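# Hang the shorts on their hanger onto the rack rail

## Task

Take the hanger lying inside the shorts and hang it on the rail while the shorts stay on it: both hanger ends tucked inside the waistband, the waistband draped over both hanger shoulders, and the hook sticking out above. At the end both hangers must hang from the rail. The rack is loose, not anchored, and must finish upright at roughly its current spot. Release everything and pull the grippers away afterwards.

## Robot and tools

Robot: two arms, left_arm and right_arm, each with a parallel gripper. Base poses in the scene frame: left_arm at (-0.006, +0.325, 0) m, quat_wxyz (+1.000, 0, 0, +0.005); right_arm at (+0.045, -0.289, 0) m, quat_wxyz (+1.000, 0, 0, -0.001). A camera stand is fixed to the floor behind the arms. Objects may occasionally get a small external nudge.

Frames: the scene frame has its origin at table height, halfway between the nominal bases; +z up, +x forward over the table, +y toward left_arm (arm names do not match image sides). Every hand pose, velocity, target and wrist-camera pose an arm reports or receives is in that arm's own base frame. Fixed cameras and the table use the scene frame. Gripper axes: fingers extend along +z, open and close along y. end_effector_position is the point between the pads, roughly 1 cm short of the fingertips. Reported poses may be off by a few cm, more at long reach.

Row format (used by execute_actions and move): 16 numbers, always both arms. First left_arm: x, y, z (m, absolute target position in left base frame), qw, qx, qy, qz (absolute target orientation, w first), opening; then the same eight for right_arm in right base frame. Opening runs -1 (closed) to +1 (fully open, 0.094 m). To keep an arm still, resend the exact pose from the last result taken before it went idle, plus its desired opening, every call. Resending the measured pose can relieve a press. Sending 0 as an opening is a real command, so repeat the present one to leave a gripper alone.

execute_actions(actions, cameras): actions is a list of up to 15 actions; each action is a table of up to 15 rows, one row per 1/30 s step; a short table repeats its final row to fill 15 steps (one action = 0.5 s). An action is rejected for both arms if any target lies over 0.6 m from that gripper's start position along any gripper axis; a malformed action, or a first action failing this check against the latest state, rejects the call. Empty actions just reports state and images. cameras selects views: omitted, null or ["all"] gives all, [] none; an unknown name voids the call.

move(target, speed, blend, opening_speed, blocking, cameras): straight-line gripper paths from each arm's Hand target to a target row (one row, or a list of up to 15 rows sharing a 10 s cap; no 0.6 m rule). speed in m/s, 0.002 to 2.9, default 0.25, rotation up to twice that in rad/s; one value or one per target. blend (m) rounds corners in a list; 0 passes each point without waiting. opening_speed (per second on the -1..+1 scale, at least 0.2) ramps fingers; use it to close gently on soft things. The first target's opening is sent immediately; paths pause for it only if that target is within 10 mm of the gripper or its last command. Later openings apply on arrival once everything is at rest; a pause longer than 5 s ends the move. Paths ignore obstacles and the other arm; grippers lag and wander more at high speed and near full extension. Avoid paths close to an arm's own base (it can flip shoulder posture); go around. Faster contact hits harder; targets beyond contact press harder. blocking=false returns after about 0.5 s while motion continues; a new move takes over from the current point. The result adds a move: line: done, off_target, moving, held or fault, plus limits. Unnamed arms are done (within 10 mm and 2 degrees). held = a check withheld a step or the clearance check halted everything; limits=paced = the sent pose was clipped; limits=held = steps withheld. done/off_target say nothing about contact.

wait(seconds 0 to 10, cameras): lets time pass holding last commands; returns early if a running move finishes. stop(cameras): brakes the running move, needing some distance. zoom_image(camera, region [x0,y0,x1,y1] pixels, max 504x504): enlarges part of the newest image from cam_head_left, cam_head_right, cam_high, cam_low, cam_left_wrist or cam_right_wrist (all 672x504). finished_scene(scene): ends the scene for good; only call once the result holds without the robot.

Control behaviour: each step, commanded orientation is limited to 40 degrees from the measured one; position is favoured over orientation. One action may fall short; check Hand target and command the remainder. Friction and load can leave a gripper a few cm off in free air. Near the first joint's axis, small wrist moves may swing the whole arm. Keep a fixed orientation by resending the same quaternion rather than the drifted reported one.

Result lines: Hand target, Tool commands, Joint positions (last value = finger gap in m), grip_measured (same scale as opening; reads up to ~2.7 mm wide when empty), Joint velocities ("within noise" = still), Joint torques (total drive output including gravity, offset and noisy; positive toward larger joint value; joints 1-3 wrap at ±28 N m). Fingers track the commanded grip_measured value until force limit (~50-64 N per pad), reached about 0.05 below the first-touch reading (0.11+ for small/round, much more for soft). Release by commanding well above grip_measured.

Joint ranges (rad): waist -2.618..3.054, shoulder 0..3.142, elbow 0..3.142 (straight 2.901), wrist pitch ±1.571, wrist yaw ±1.571, wrist roll ±2.094.

Motor heat: holding loads, long stretches or pushing toward unreachable poses heat motors, even while idle thinking. MOTOR HOT at 75 °C; at 90 °C an OVER-TEMPERATURE FAULT folds and disables that arm; at 100 °C it goes limp.

Avoid: dropping the hanger or shorts, releasing moving items, anything leaving or being left off the table, knocking or shoving the loose rack, hard hits on fixed or heavy objects, grippers or wrist cameras touching each other (the clearance check does not cover them), and closing a gripper on the other arm's fingers.

Each tool is called as name(argument=value, ...), one argument or row to a line, values as JSON.

## Session

execute_actions(
  actions=[],
)

Scene clock: 0.00 s.
left_arm: end_effector_position=(+0.3975, +0.0499, +0.1063) grip_measured=+1.000 end_effector_quat_wxyz=(+0.559, -0.072, +0.824, +0.065) | right_arm: end_effector_position=(+0.4061, -0.0029, +0.1222) grip_measured=+1.000 end_effector_quat_wxyz=(+0.611, -0.034, +0.791, +0.002)
Joint positions: left_arm=[0.064 1.475 0.424 0.672 -0.129 -0.023 0.094] | right_arm=[-0.052 1.517 0.385 0.874 -0.095 -0.065 0.094]
Joint velocities: within noise
Joint torques (N m): no reading
Heat: left arm: 32 °C; right arm: 30 °C.
Hand target: left_arm +0.3964, +0.0499, +0.1037; +0.553, -0.072, +0.827, +0.065 | right_arm +0.4059, -0.0028, +0.1209; +0.608, -0.034, +0.794, +0.003
Tool commands: left_gripper/opening=+1.0 right_gripper/opening=+1.0

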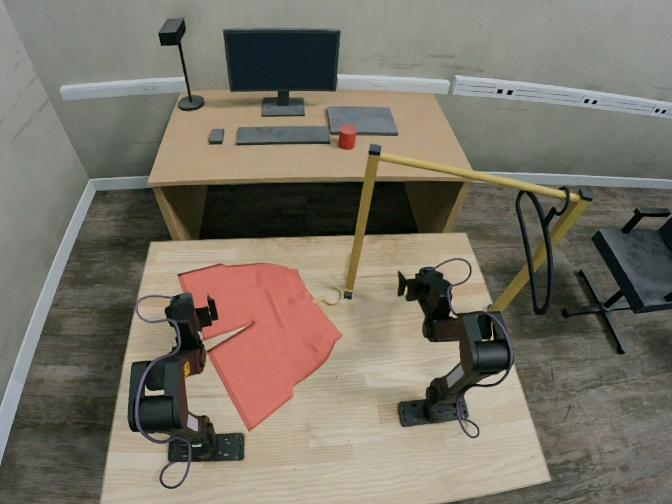

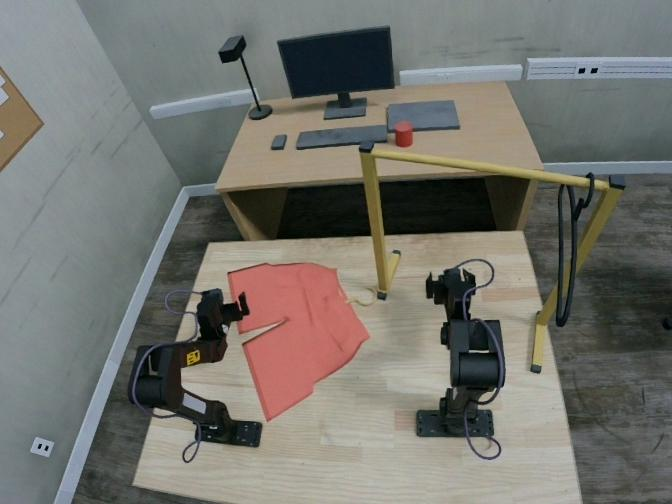

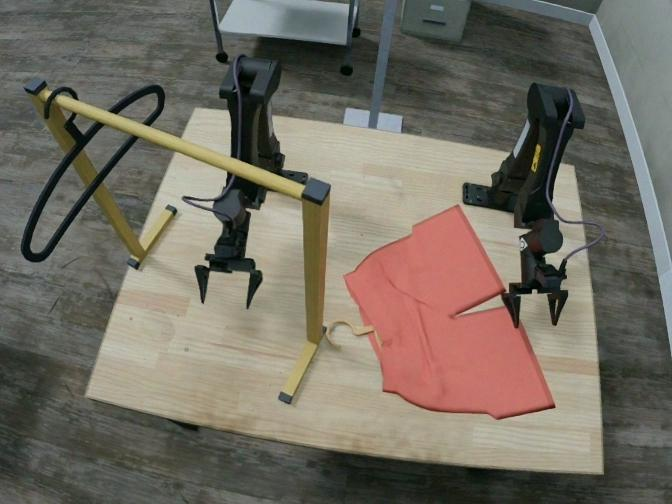

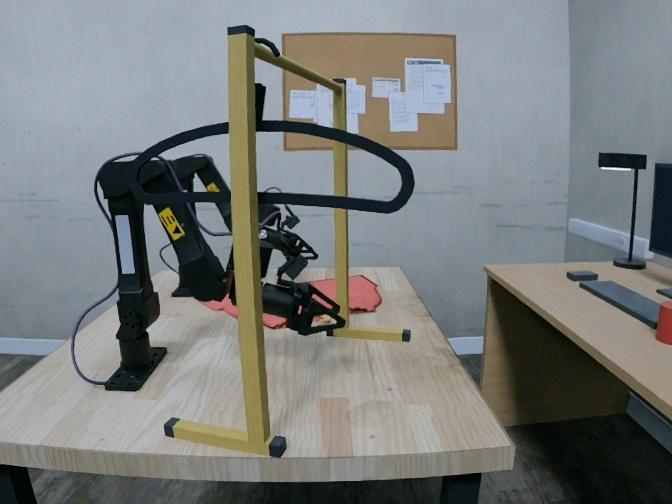

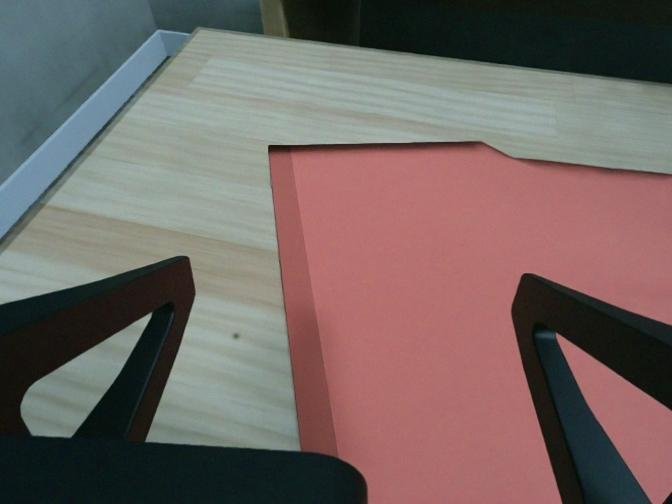

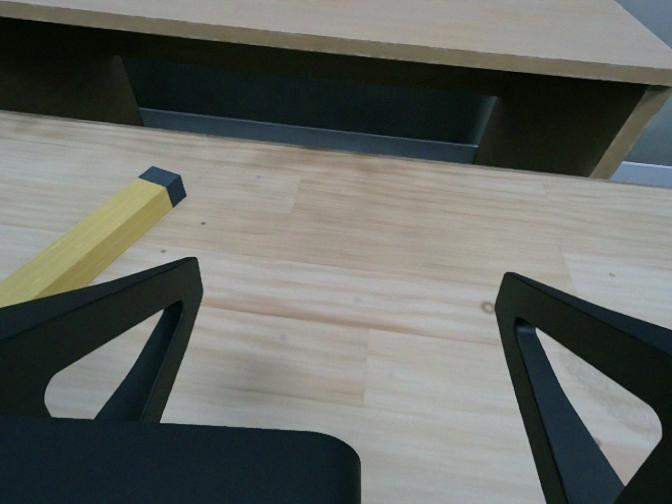

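zoom_image(
  camera="cam_head_left",
  region=[240, 240, 400, 400],
)

zoom_image(
  camera="cam_high",
  region=[280, 230, 440, 390],
)

zoom_image(
  camera="cam_low",
  region=[220, 230, 430, 370],
)

zoom_image(
  camera="cam_head_right",
  region=[350, 130, 640, 390],
)

Scaled by 3.150 from the camera's 672x504 image, which has a finer 960x720 frame.

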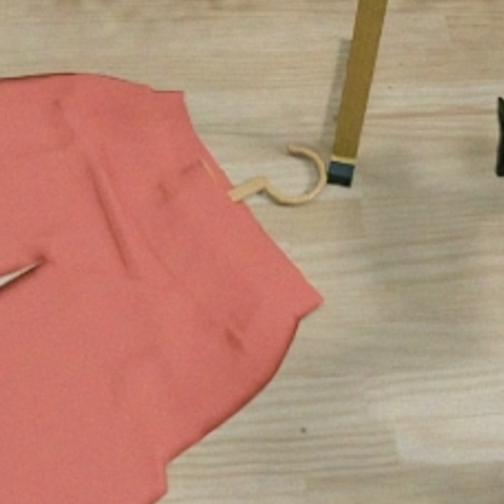

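Scaled by 3.150 from the camera's 672x504 image, which has a finer 960x720 frame.

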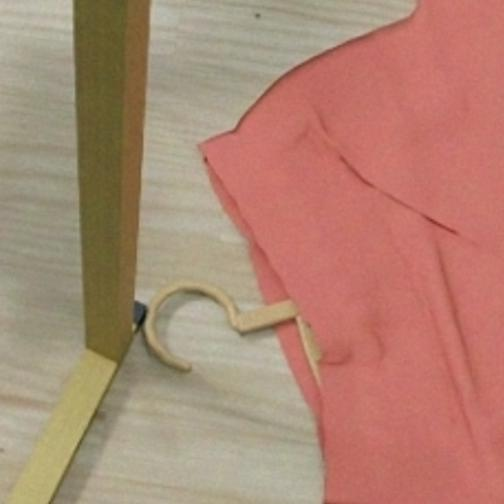

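Scaled by 2.400 from the camera's 672x504 image, which has a finer 960x720 frame.

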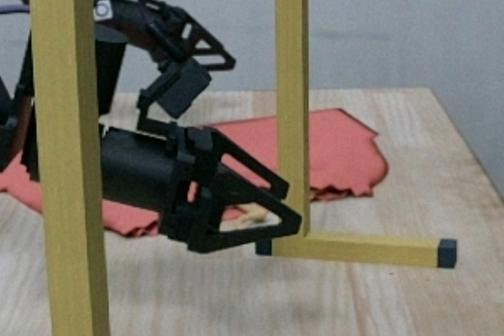

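Scaled by 1.738 from the camera's 672x504 image, which has a finer 960x720 frame.

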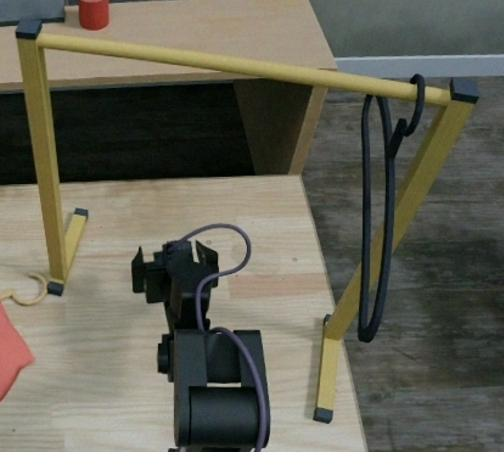

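move(
  target=[
    [0.33, 0.05, 0.18, 0.5, 0.0, 0.866, 0.0, 1, 0.36, 0.05, 0.20, 0.52, -0.1, 0.84, 0.05, 0.3],
    [0.20, 0.08, 0.26, 0.2588, 0.0, 0.9659, 0.0, 0, 0.30, 0.25, 0.18, 0.4126, -0.1961, 0.8848, 0.0915, 0.3],
  ],
  speed=0.3,
  blend=0.03,
)

zoom_image(
  camera="cam_right_wrist",
  region=[150, 0, 600, 340],
)

Scene clock: 7.87 s.
left_arm: end_effector_position=(+0.2030, +0.0820, +0.2579) grip_measured=+0.003 end_effector_quat_wxyz=(+0.261, -0.001, +0.965, +0.004) | right_arm: end_effector_position=(+0.2975, +0.2477, +0.1757) grip_measured=+0.302 end_effector_quat_wxyz=(+0.414, -0.201, +0.883, +0.094)
Joint positions: left_arm=[0.614 1.058 1.351 -1.415 0.287 0.546 0.047] | right_arm=[0.824 1.315 0.932 -0.348 0.287 0.248 0.061]
Joint velocities: within noise
Joint torques (N m): left_arm=[0.62 -1.33 7.02 0.59 0.23 0.12] | right_arm=[0.17 -3.66 10.22 1.69 0.17 0.12]
Heat: left arm: 32 °C; right arm: 32 °C.
Hand target: left_arm +0.2001, +0.0800, +0.2600; +0.259, +0.000, +0.966, +0.000 | right_arm +0.2999, +0.2500, +0.1800; +0.413, -0.196, +0.885, +0.092
Off the commanded pose: left_arm 0.004 m, 1 deg | right_arm 0.005 m, 1 deg.
move: done

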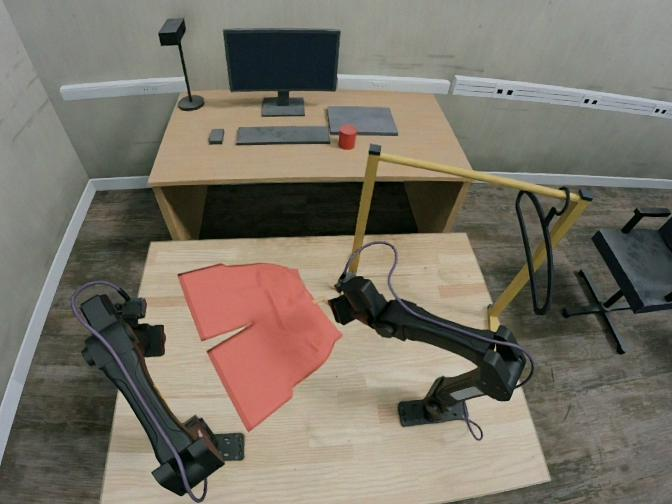

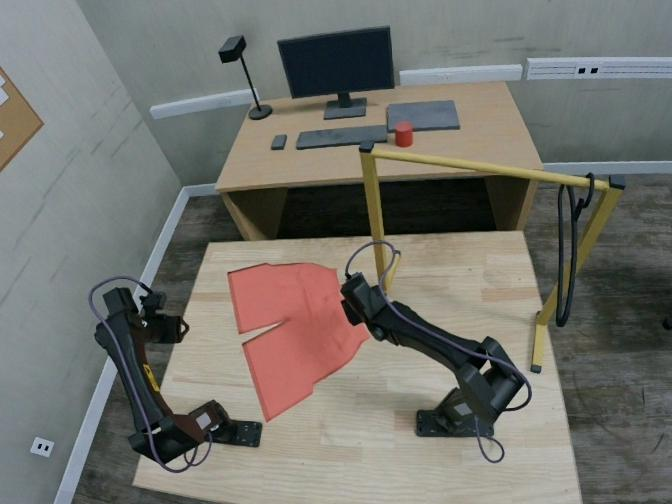

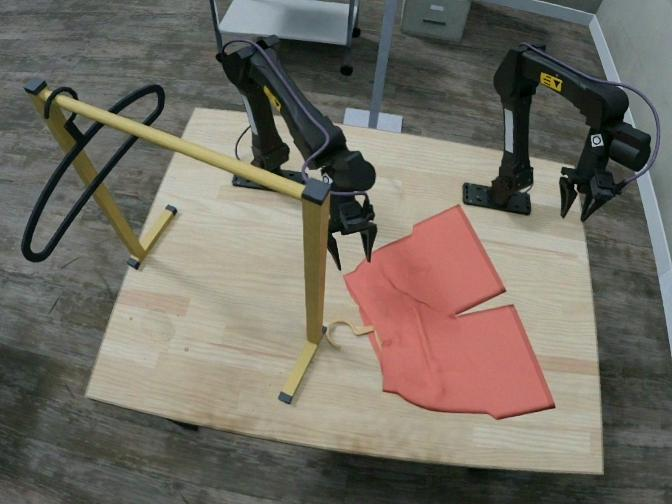

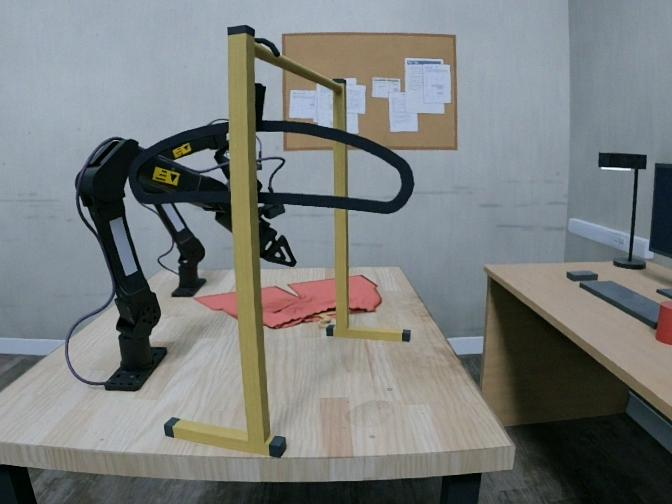

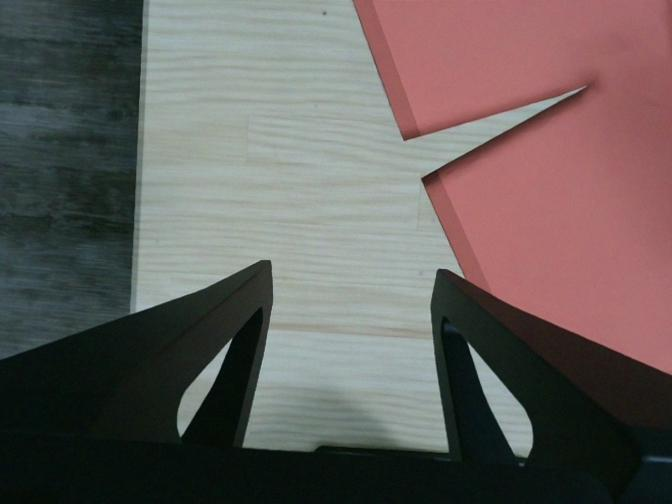

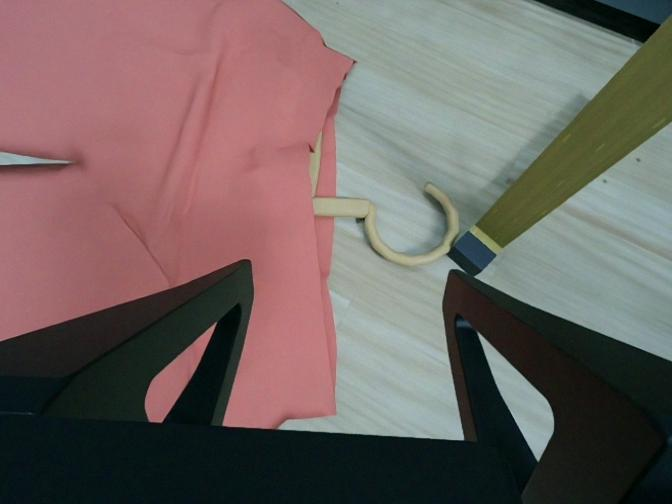

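Scaled by 1.120 from the camera's 672x504 image, which has a finer 960x720 frame.

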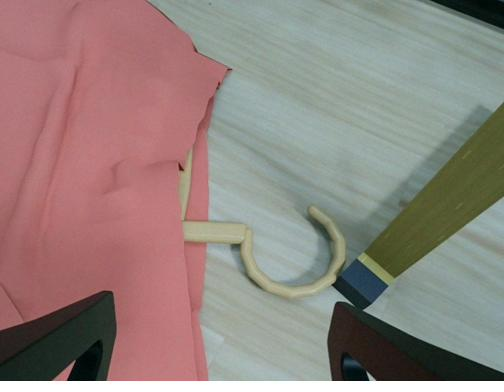

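move(
  target=[0.2001, 0.08, 0.26, 0.2588, 0.0, 0.9659, 0.0, 0, 0.345, 0.302, 0.062, 0.49, -0.1727, 0.8486, 0.0997, -0.3],
  speed=0.2,
)

zoom_image(
  camera="cam_low",
  region=[220, 230, 380, 350],
)

zoom_image(
  camera="cam_high",
  region=[300, 200, 460, 360],
)

Scene clock: 10.93 s.
left_arm: end_effector_position=(+0.2030, +0.0819, +0.2578) grip_measured=+0.003 end_effector_quat_wxyz=(+0.261, -0.001, +0.965, +0.004) | right_arm: end_effector_position=(+0.3505, +0.3054, +0.0776) grip_measured=-0.298 end_effector_quat_wxyz=(+0.502, -0.164, +0.842, +0.113)
Joint positions: left_arm=[0.614 1.058 1.351 -1.415 0.287 0.547 0.047] | right_arm=[0.864 1.79 0.767 0.487 0.394 0.254 0.033]
Joint velocities: within noise
Joint torques (N m): left_arm=[0.73 -1.2 6.94 0.58 0.27 0.11] | right_arm=[0.72 -6.67 4.74 2 0.26 -0.1]
Heat: left arm: 32 °C; right arm: 33 °C.
Hand target: left_arm +0.2001, +0.0800, +0.2600; +0.259, +0.000, +0.966, +0.000 | right_arm +0.3449, +0.3018, +0.0623; +0.490, -0.173, +0.849, +0.100
Off the commanded pose: left_arm 0.004 m, 1 deg | right_arm 0.017 m, 2 deg.
move: off_target (right_arm)

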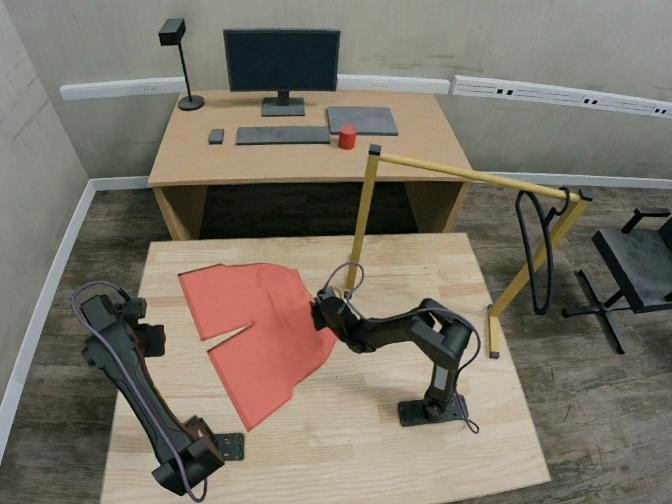

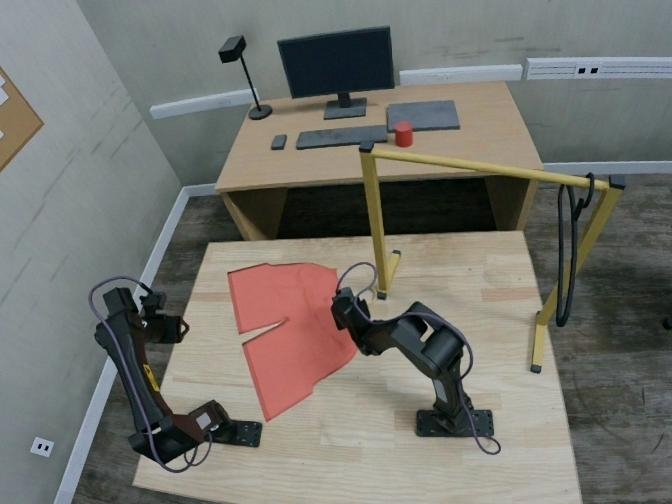

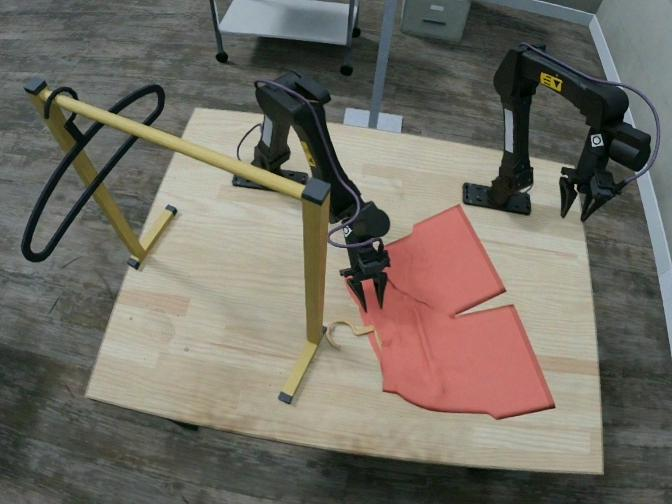

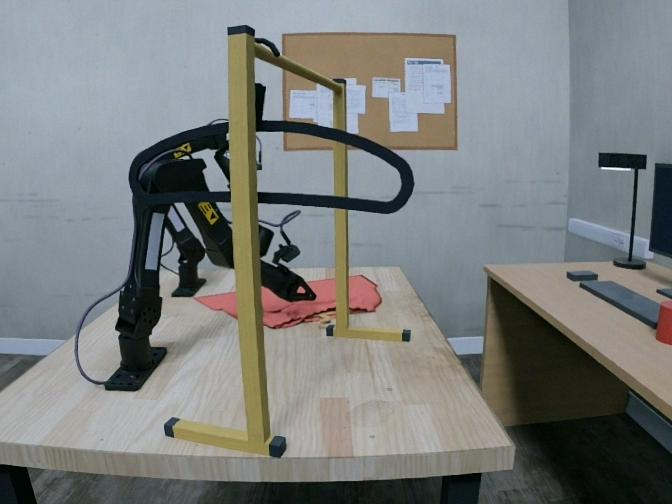

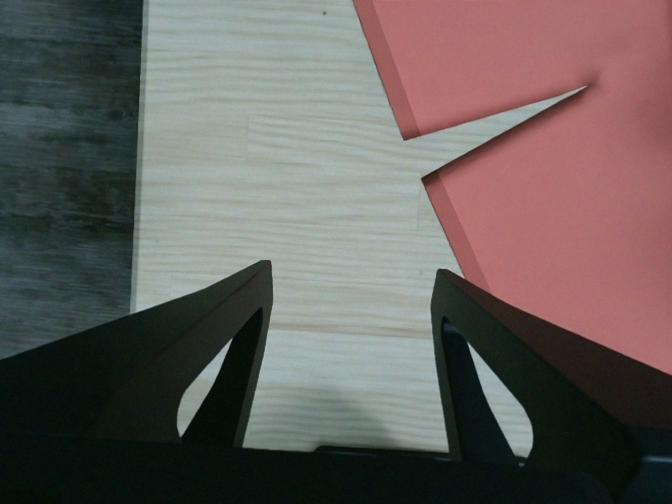

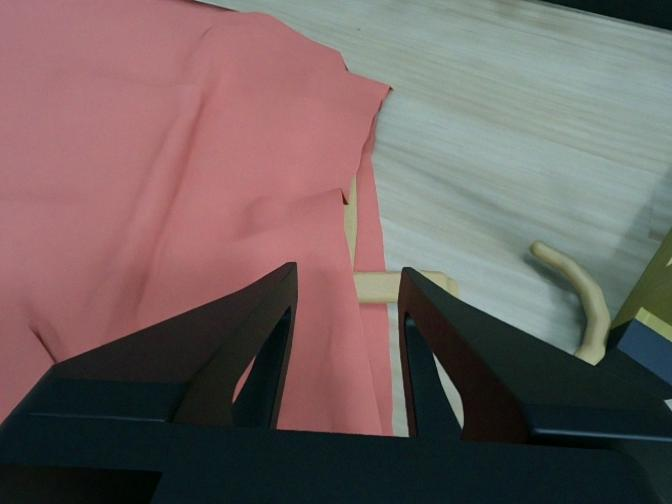

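Scaled by 3.150 from the camera's 672x504 image, which has a finer 960x720 frame.

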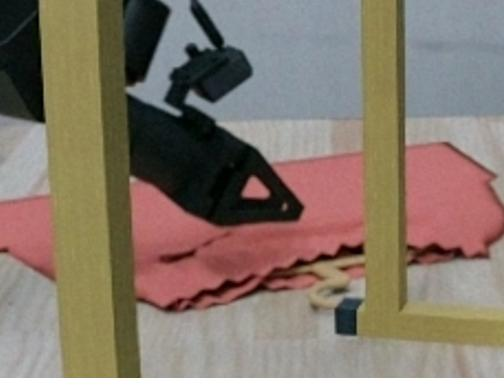

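Scaled by 3.150 from the camera's 672x504 image, which has a finer 960x720 frame.

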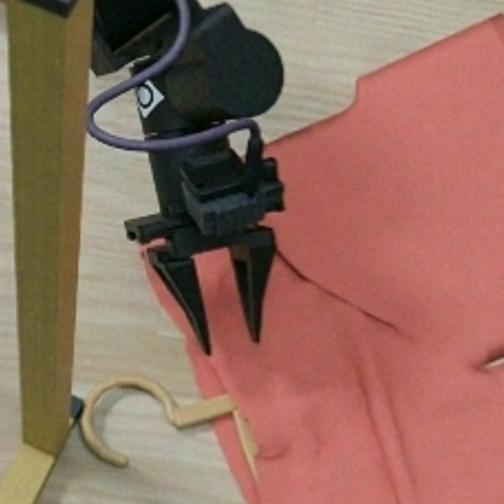

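move(
  target=[0.2001, 0.08, 0.26, 0.2588, 0.0, 0.9659, 0.0, 0, 0.374, 0.3125, 0.006, 0.49, -0.1727, 0.8486, 0.0997, -0.3],
  speed=0.08,
  cameras=["cam_right_wrist", "cam_low", "cam_high"],
)

zoom_image(
  camera="cam_low",
  region=[220, 230, 380, 350],
)

zoom_image(
  camera="cam_high",
  region=[300, 200, 460, 360],
)

Scene clock: 13.20 s.
left_arm: end_effector_position=(+0.2030, +0.0819, +0.2578) grip_measured=+0.003 end_effector_quat_wxyz=(+0.261, -0.001, +0.965, +0.004) | right_arm: end_effector_position=(+0.3727, +0.3154, +0.0236) grip_measured=-0.298 end_effector_quat_wxyz=(+0.506, -0.162, +0.839, +0.114)
Joint positions: left_arm=[0.614 1.058 1.351 -1.415 0.287 0.547 0.047] | right_arm=[0.835 2.044 0.805 0.72 0.373 0.236 0.033]
Joint velocities: within noise
Joint torques (N m): left_arm=[0.62 -1.29 6.98 0.6 0.27 0.1] | right_arm=[-0.81 -6.69 6.3 1.78 0.01 -0.15]
Heat: left arm: 32 °C; right arm: 33 °C.
Hand target: left_arm +0.2001, +0.0800, +0.2600; +0.259, +0.000, +0.966, +0.000 | right_arm +0.3733, +0.3118, +0.0063; +0.490, -0.173, +0.849, +0.100
Off the commanded pose: left_arm 0.004 m, 1 deg | right_arm 0.018 m, 3 deg.
move: off_target (right_arm)
Images, in order (width x height): cam_high 672x504, cam_low 672x504, cam_right_wrist 672x504.

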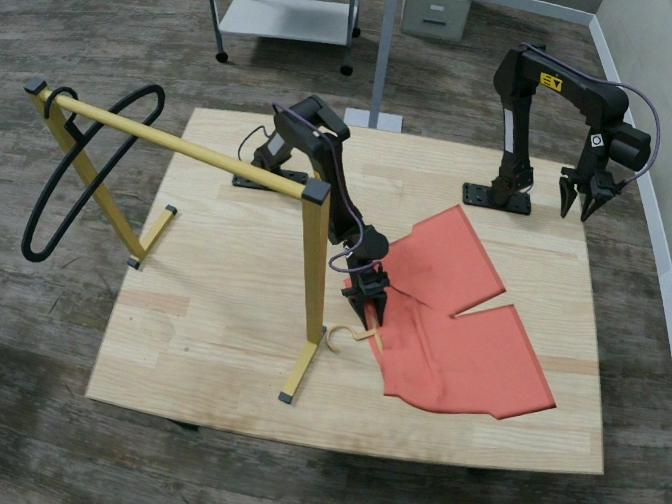

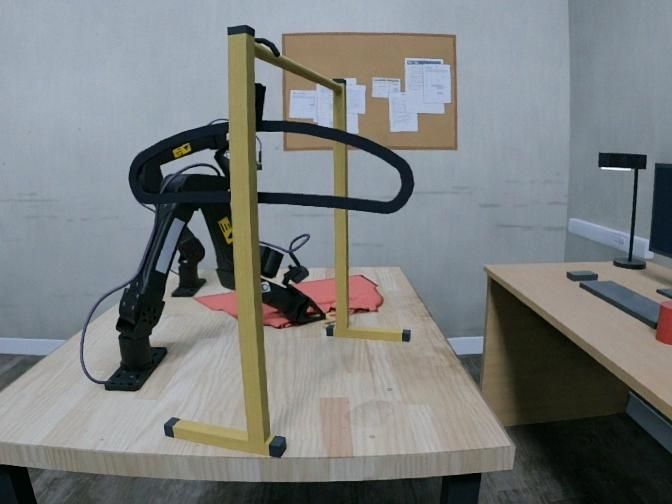

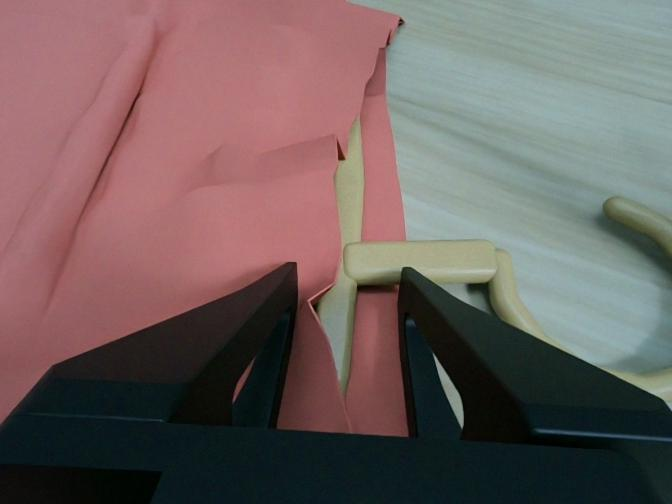

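Scaled by 3.150 from the camera's 672x504 image, which has a finer 960x720 frame.

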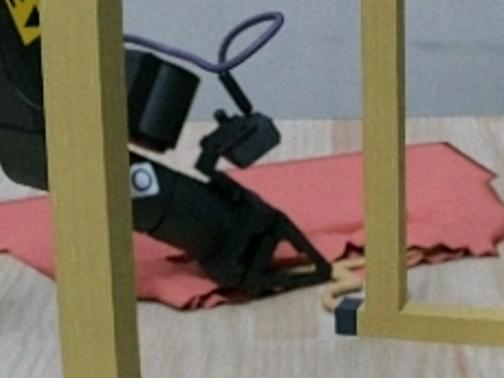

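Scaled by 3.150 from the camera's 672x504 image, which has a finer 960x720 frame.

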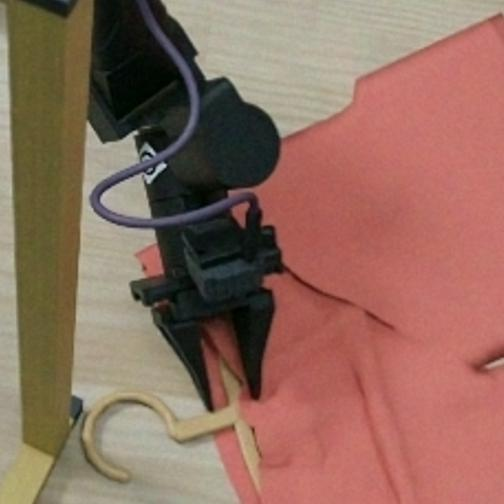

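move(
  target=[0.2001, 0.08, 0.26, 0.2588, 0.0, 0.9659, 0.0, 0, 0.372, 0.3115, 0.001, 0.49, -0.1727, 0.8486, 0.0997, -1],
  speed=0.08,
  opening_speed=0.6,
  cameras=["cam_right_wrist", "cam_low", "cam_high"],
)

zoom_image(
  camera="cam_high",
  region=[300, 200, 460, 360],
)

Scene clock: 14.83 s.
left_arm: end_effector_position=(+0.2030, +0.0819, +0.2578) grip_measured=+0.003 end_effector_quat_wxyz=(+0.261, -0.001, +0.965, +0.004) | right_arm: end_effector_position=(+0.3740, +0.3184, +0.0253) grip_measured=-0.775 end_effector_quat_wxyz=(+0.513, -0.160, +0.834, +0.122)
Joint positions: left_arm=[0.614 1.058 1.351 -1.415 0.287 0.547 0.047] | right_arm=[0.835 2.055 0.805 0.754 0.367 0.235 0.011]
Joint velocities: within noise
Joint torques (N m): left_arm=[0.65 -1.25 6.99 0.6 0.25 0.11] | right_arm=[-0.51 -6.83 5.53 1.76 0.13 -0.14]
Heat: left arm: 32 °C; right arm: 33 °C.
Hand target: left_arm +0.2001, +0.0800, +0.2600; +0.259, +0.000, +0.966, +0.000 | right_arm +0.3710, +0.3106, +0.0017; +0.490, -0.173, +0.849, +0.100
Off the commanded pose: left_arm 0.004 m, 1 deg | right_arm 0.025 m, 4 deg.
move: off_target (right_arm)
Images, in order (width x height): cam_high 672x504, cam_low 672x504, cam_right_wrist 672x504.

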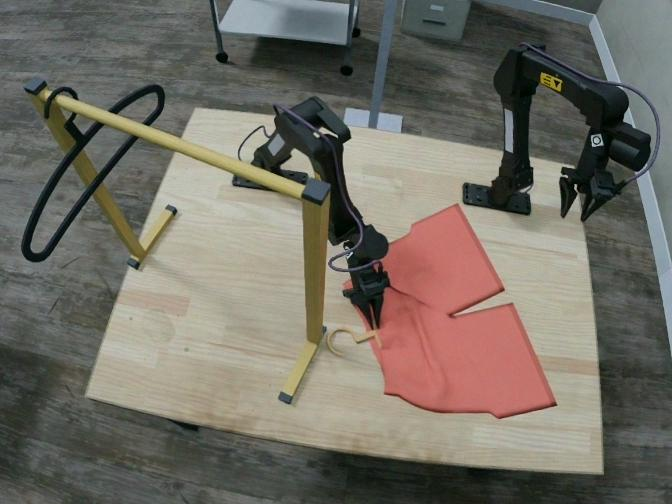

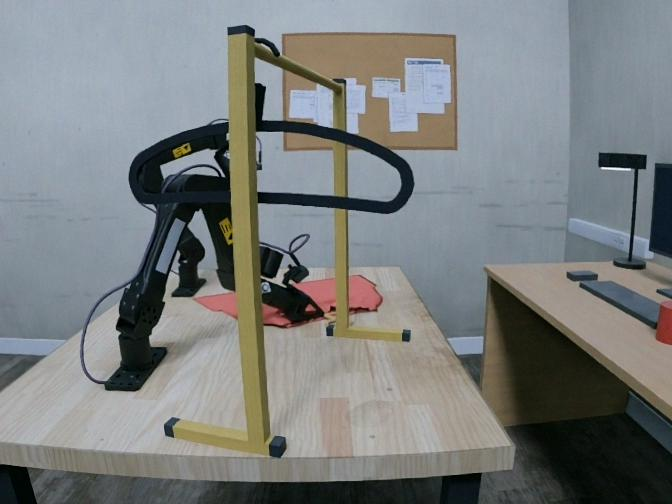

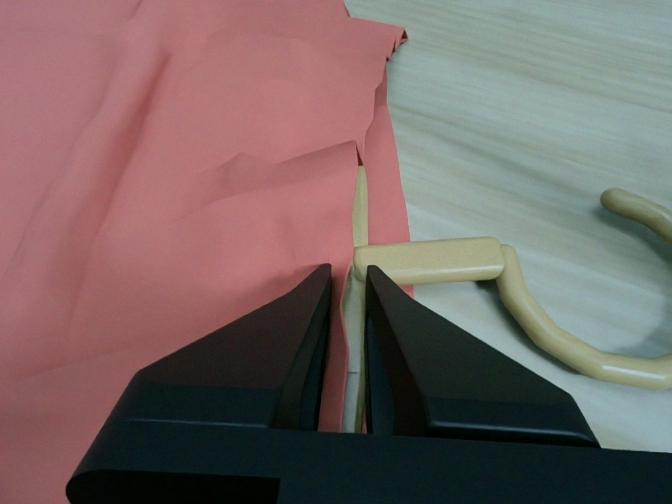

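Scaled by 3.150 from the camera's 672x504 image, which has a finer 960x720 frame.

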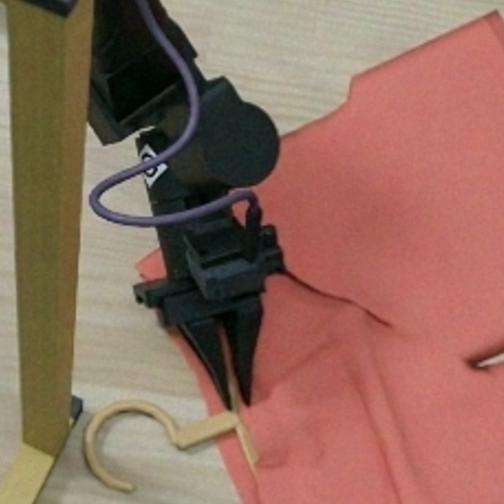

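move(
  target=[
    [0.2001, 0.08, 0.26, 0.2588, 0.0, 0.9659, 0.0, 0, 0.365, 0.315, 0.09, 0.505, -0.165, 0.838, 0.115, -1],
    [0.2001, 0.08, 0.26, 0.2588, 0.0, 0.9659, 0.0, 0, 0.33, 0.29, 0.25, 0.56, -0.37, 0.71, -0.21, -1],
    [0.2001, 0.08, 0.26, 0.2588, 0.0, 0.9659, 0.0, 0, 0.305, 0.28, 0.41, 0.5172, -0.5172, 0.4823, -0.4823, -1],
  ],
  speed=0.14,
  blend=0.02,
)

zoom_image(
  camera="cam_head_right",
  region=[250, 150, 450, 350],
)

zoom_image(
  camera="cam_high",
  region=[250, 130, 470, 350],
)

zoom_image(
  camera="cam_low",
  region=[200, 100, 400, 300],
)

Scene clock: 26.67 s.
left_arm: end_effector_position=(+0.2030, +0.0819, +0.2578) grip_measured=+0.003 end_effector_quat_wxyz=(+0.261, -0.001, +0.965, +0.004) | right_arm: end_effector_position=(+0.3105, +0.2861, +0.3795) grip_measured=-0.781 end_effector_quat_wxyz=(-0.488, +0.546, -0.474, +0.489)
Joint positions: left_arm=[0.614 1.058 1.351 -1.415 0.287 0.547 0.047] | right_arm=[1.122 1.424 1.241 0.091 1.051 -1.561 0.01]
Joint velocities: within noise
Joint torques (N m): left_arm=[0.7 -1.05 7.01 0.61 0.26 0.11] | right_arm=[0.65 -8.72 10.69 2.22 0.17 -0.14]
Heat: left arm: 32 °C; right arm: 34 °C.
Hand target: left_arm +0.2001, +0.0800, +0.2600; +0.259, +0.000, +0.966, +0.000 | right_arm +0.3046, +0.2788, +0.4091; -0.517, +0.517, -0.483, +0.482
Off the commanded pose: left_arm 0.004 m, 1 deg | right_arm 0.032 m, 5 deg.
move: off_target (right_arm)

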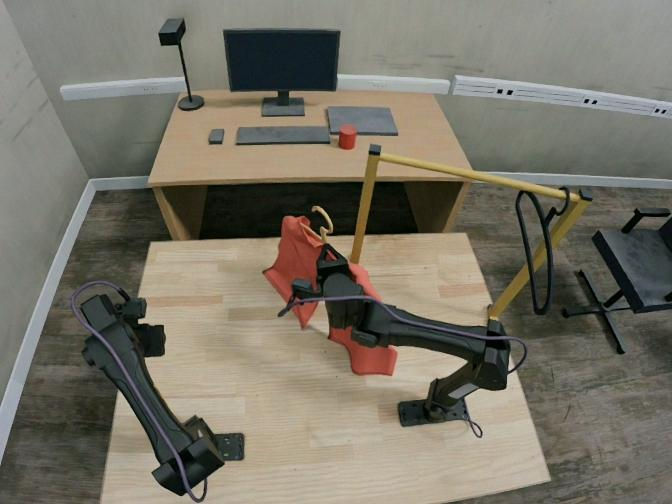

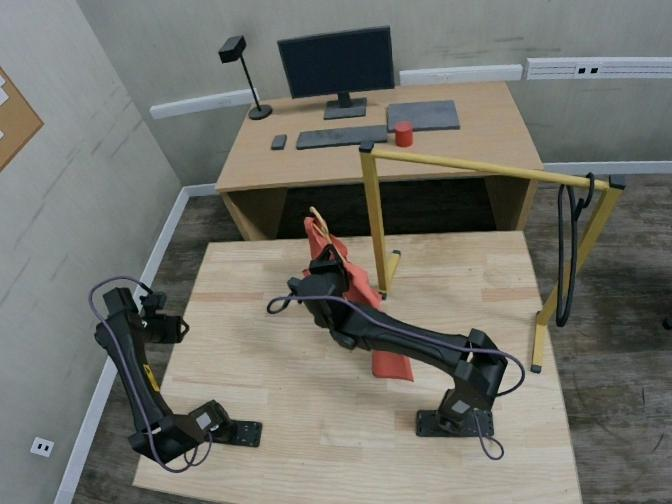

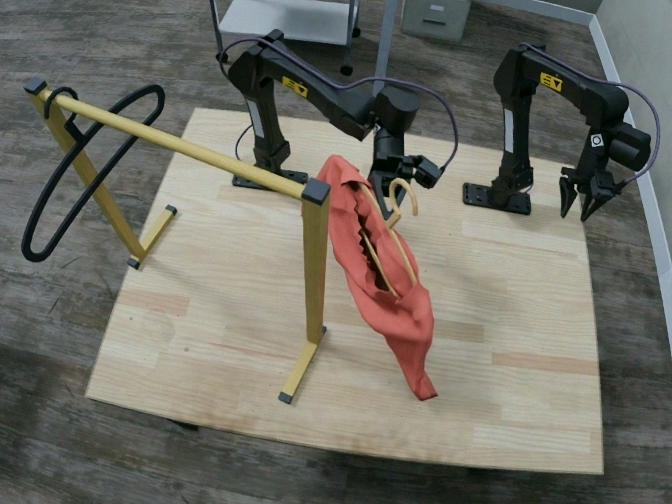

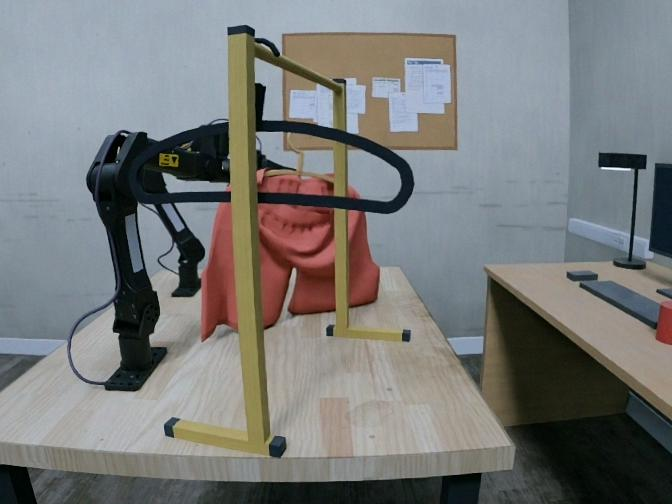

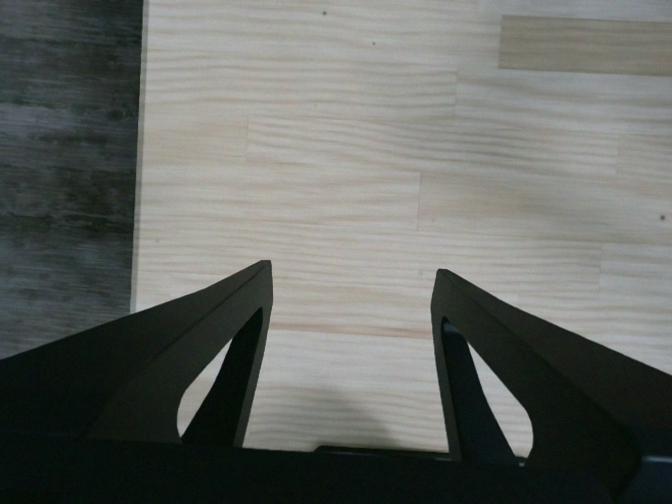

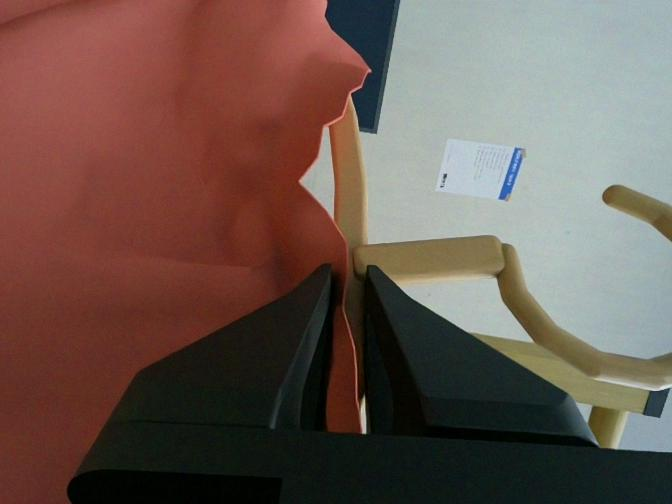

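Scaled by 2.520 from the camera's 672x504 image, which has a finer 960x720 frame.

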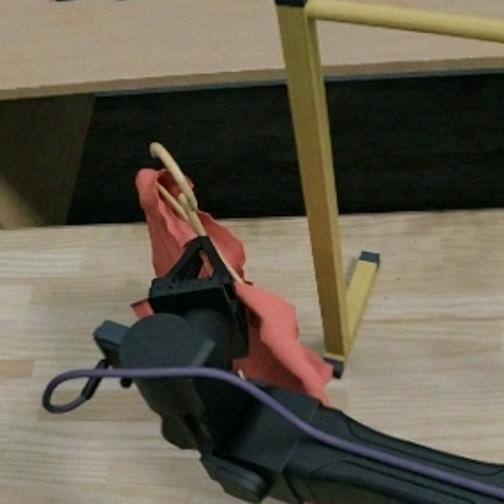

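Scaled by 2.291 from the camera's 672x504 image, which has a finer 960x720 frame.

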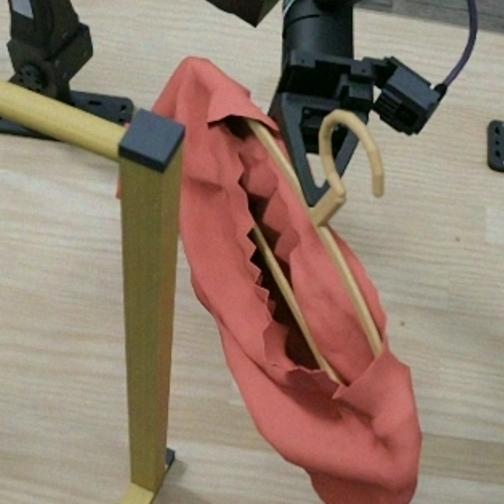

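Scaled by 2.520 from the camera's 672x504 image, which has a finer 960x720 frame.

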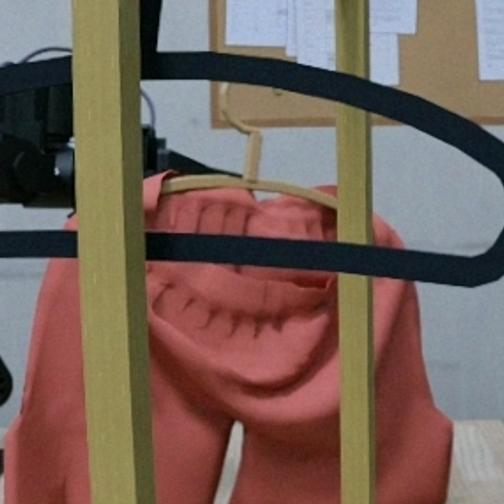

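move(
  target=[
    [0.24, -0.08, 0.45, 0.3998, 0.4435, 0.7682, -0.2309, 0, 0.3046, 0.2788, 0.4091, 0.5172, -0.5172, 0.4823, -0.4823, -1],
    [0.305, -0.23, 0.475, 0.3998, 0.4435, 0.7682, -0.2309, 0, 0.3046, 0.2788, 0.4091, 0.5172, -0.5172, 0.4823, -0.4823, -1],
  ],
  speed=0.25,
  blend=0.03,
  cameras=["cam_left_wrist", "cam_high", "cam_head_right", "cam_right_wrist"],
)

zoom_image(
  camera="cam_high",
  region=[290, 130, 490, 330],
)

Scene clock: 31.60 s.
left_arm: end_effector_position=(+0.3072, -0.2291, +0.4784) grip_measured=+0.003 end_effector_quat_wxyz=(+0.446, +0.431, +0.749, -0.236) | right_arm: end_effector_position=(+0.3105, +0.2862, +0.3801) grip_measured=-0.781 end_effector_quat_wxyz=(-0.489, +0.545, -0.474, +0.489)
Joint positions: left_arm=[-0.411 1.844 2.791 -1.548 0.512 0.359 0.047] | right_arm=[1.122 1.424 1.241 0.095 1.051 -1.563 0.01]
Joint velocities: within noise
Joint torques (N m): left_arm=[-0.58 -5.87 4.59 1.27 0.19 -0.06] | right_arm=[0.54 -9.14 10.02 2.21 0.12 -0.07]
Heat: left arm: 32 °C; right arm: 35 °C.
Hand target: left_arm +0.3048, -0.2300, +0.4745; +0.436, +0.429, +0.755, -0.238 | right_arm +0.3044, +0.2779, +0.4084; -0.517, +0.517, -0.483, +0.482
Off the commanded pose: left_arm 0.004 m, 6 deg | right_arm 0.030 m, 5 deg.
joint sent to its limit (left arm) — joint 4 (wrist pitch), lower limit. The joint targets are off in orientation, not in position.
move: off_target (left_arm, right_arm)
Images, in order (width x height): cam_head_right 672x504, cam_high 672x504, cam_left_wrist 672x504, cam_right_wrist 672x504.

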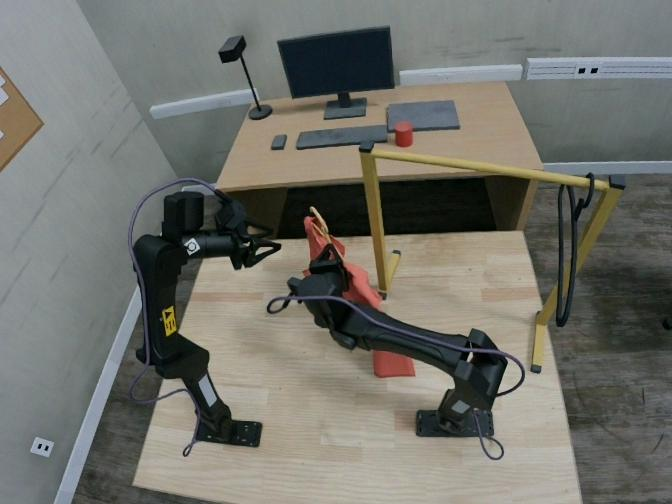

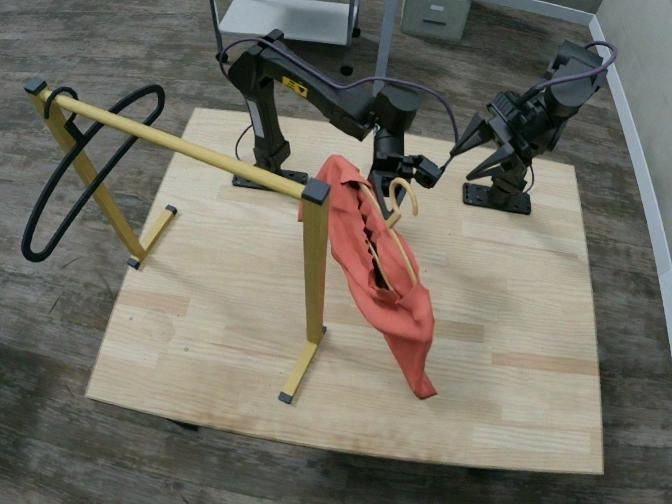

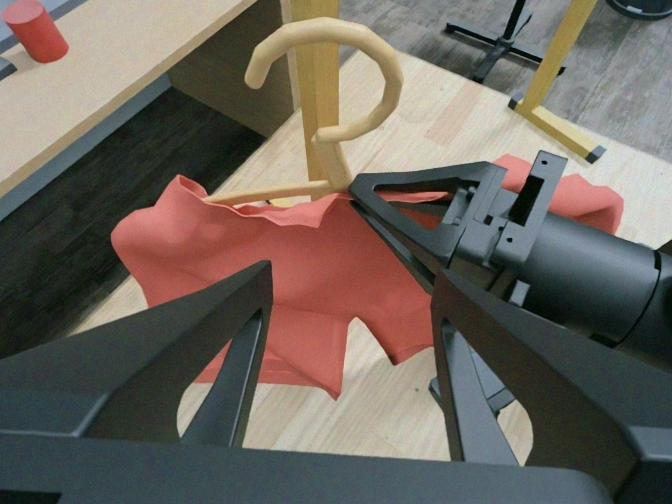

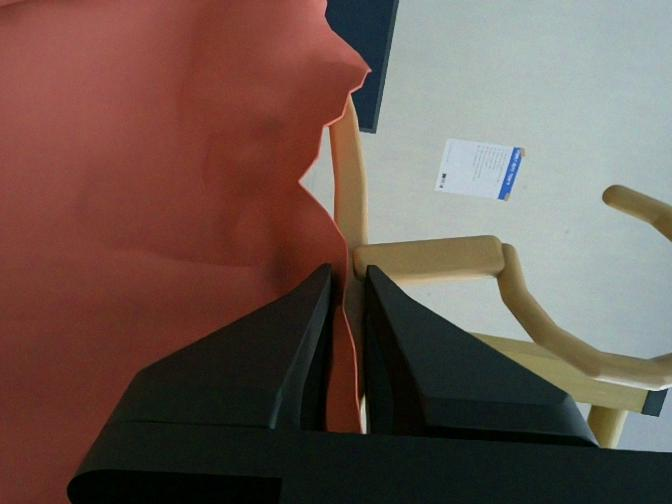

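Scaled by 2.520 from the camera's 672x504 image, which has a finer 960x720 frame.

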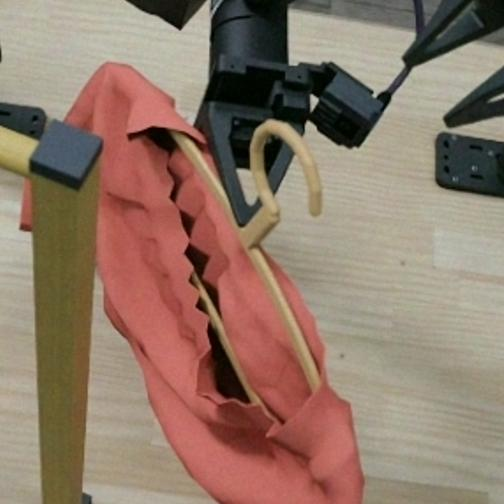

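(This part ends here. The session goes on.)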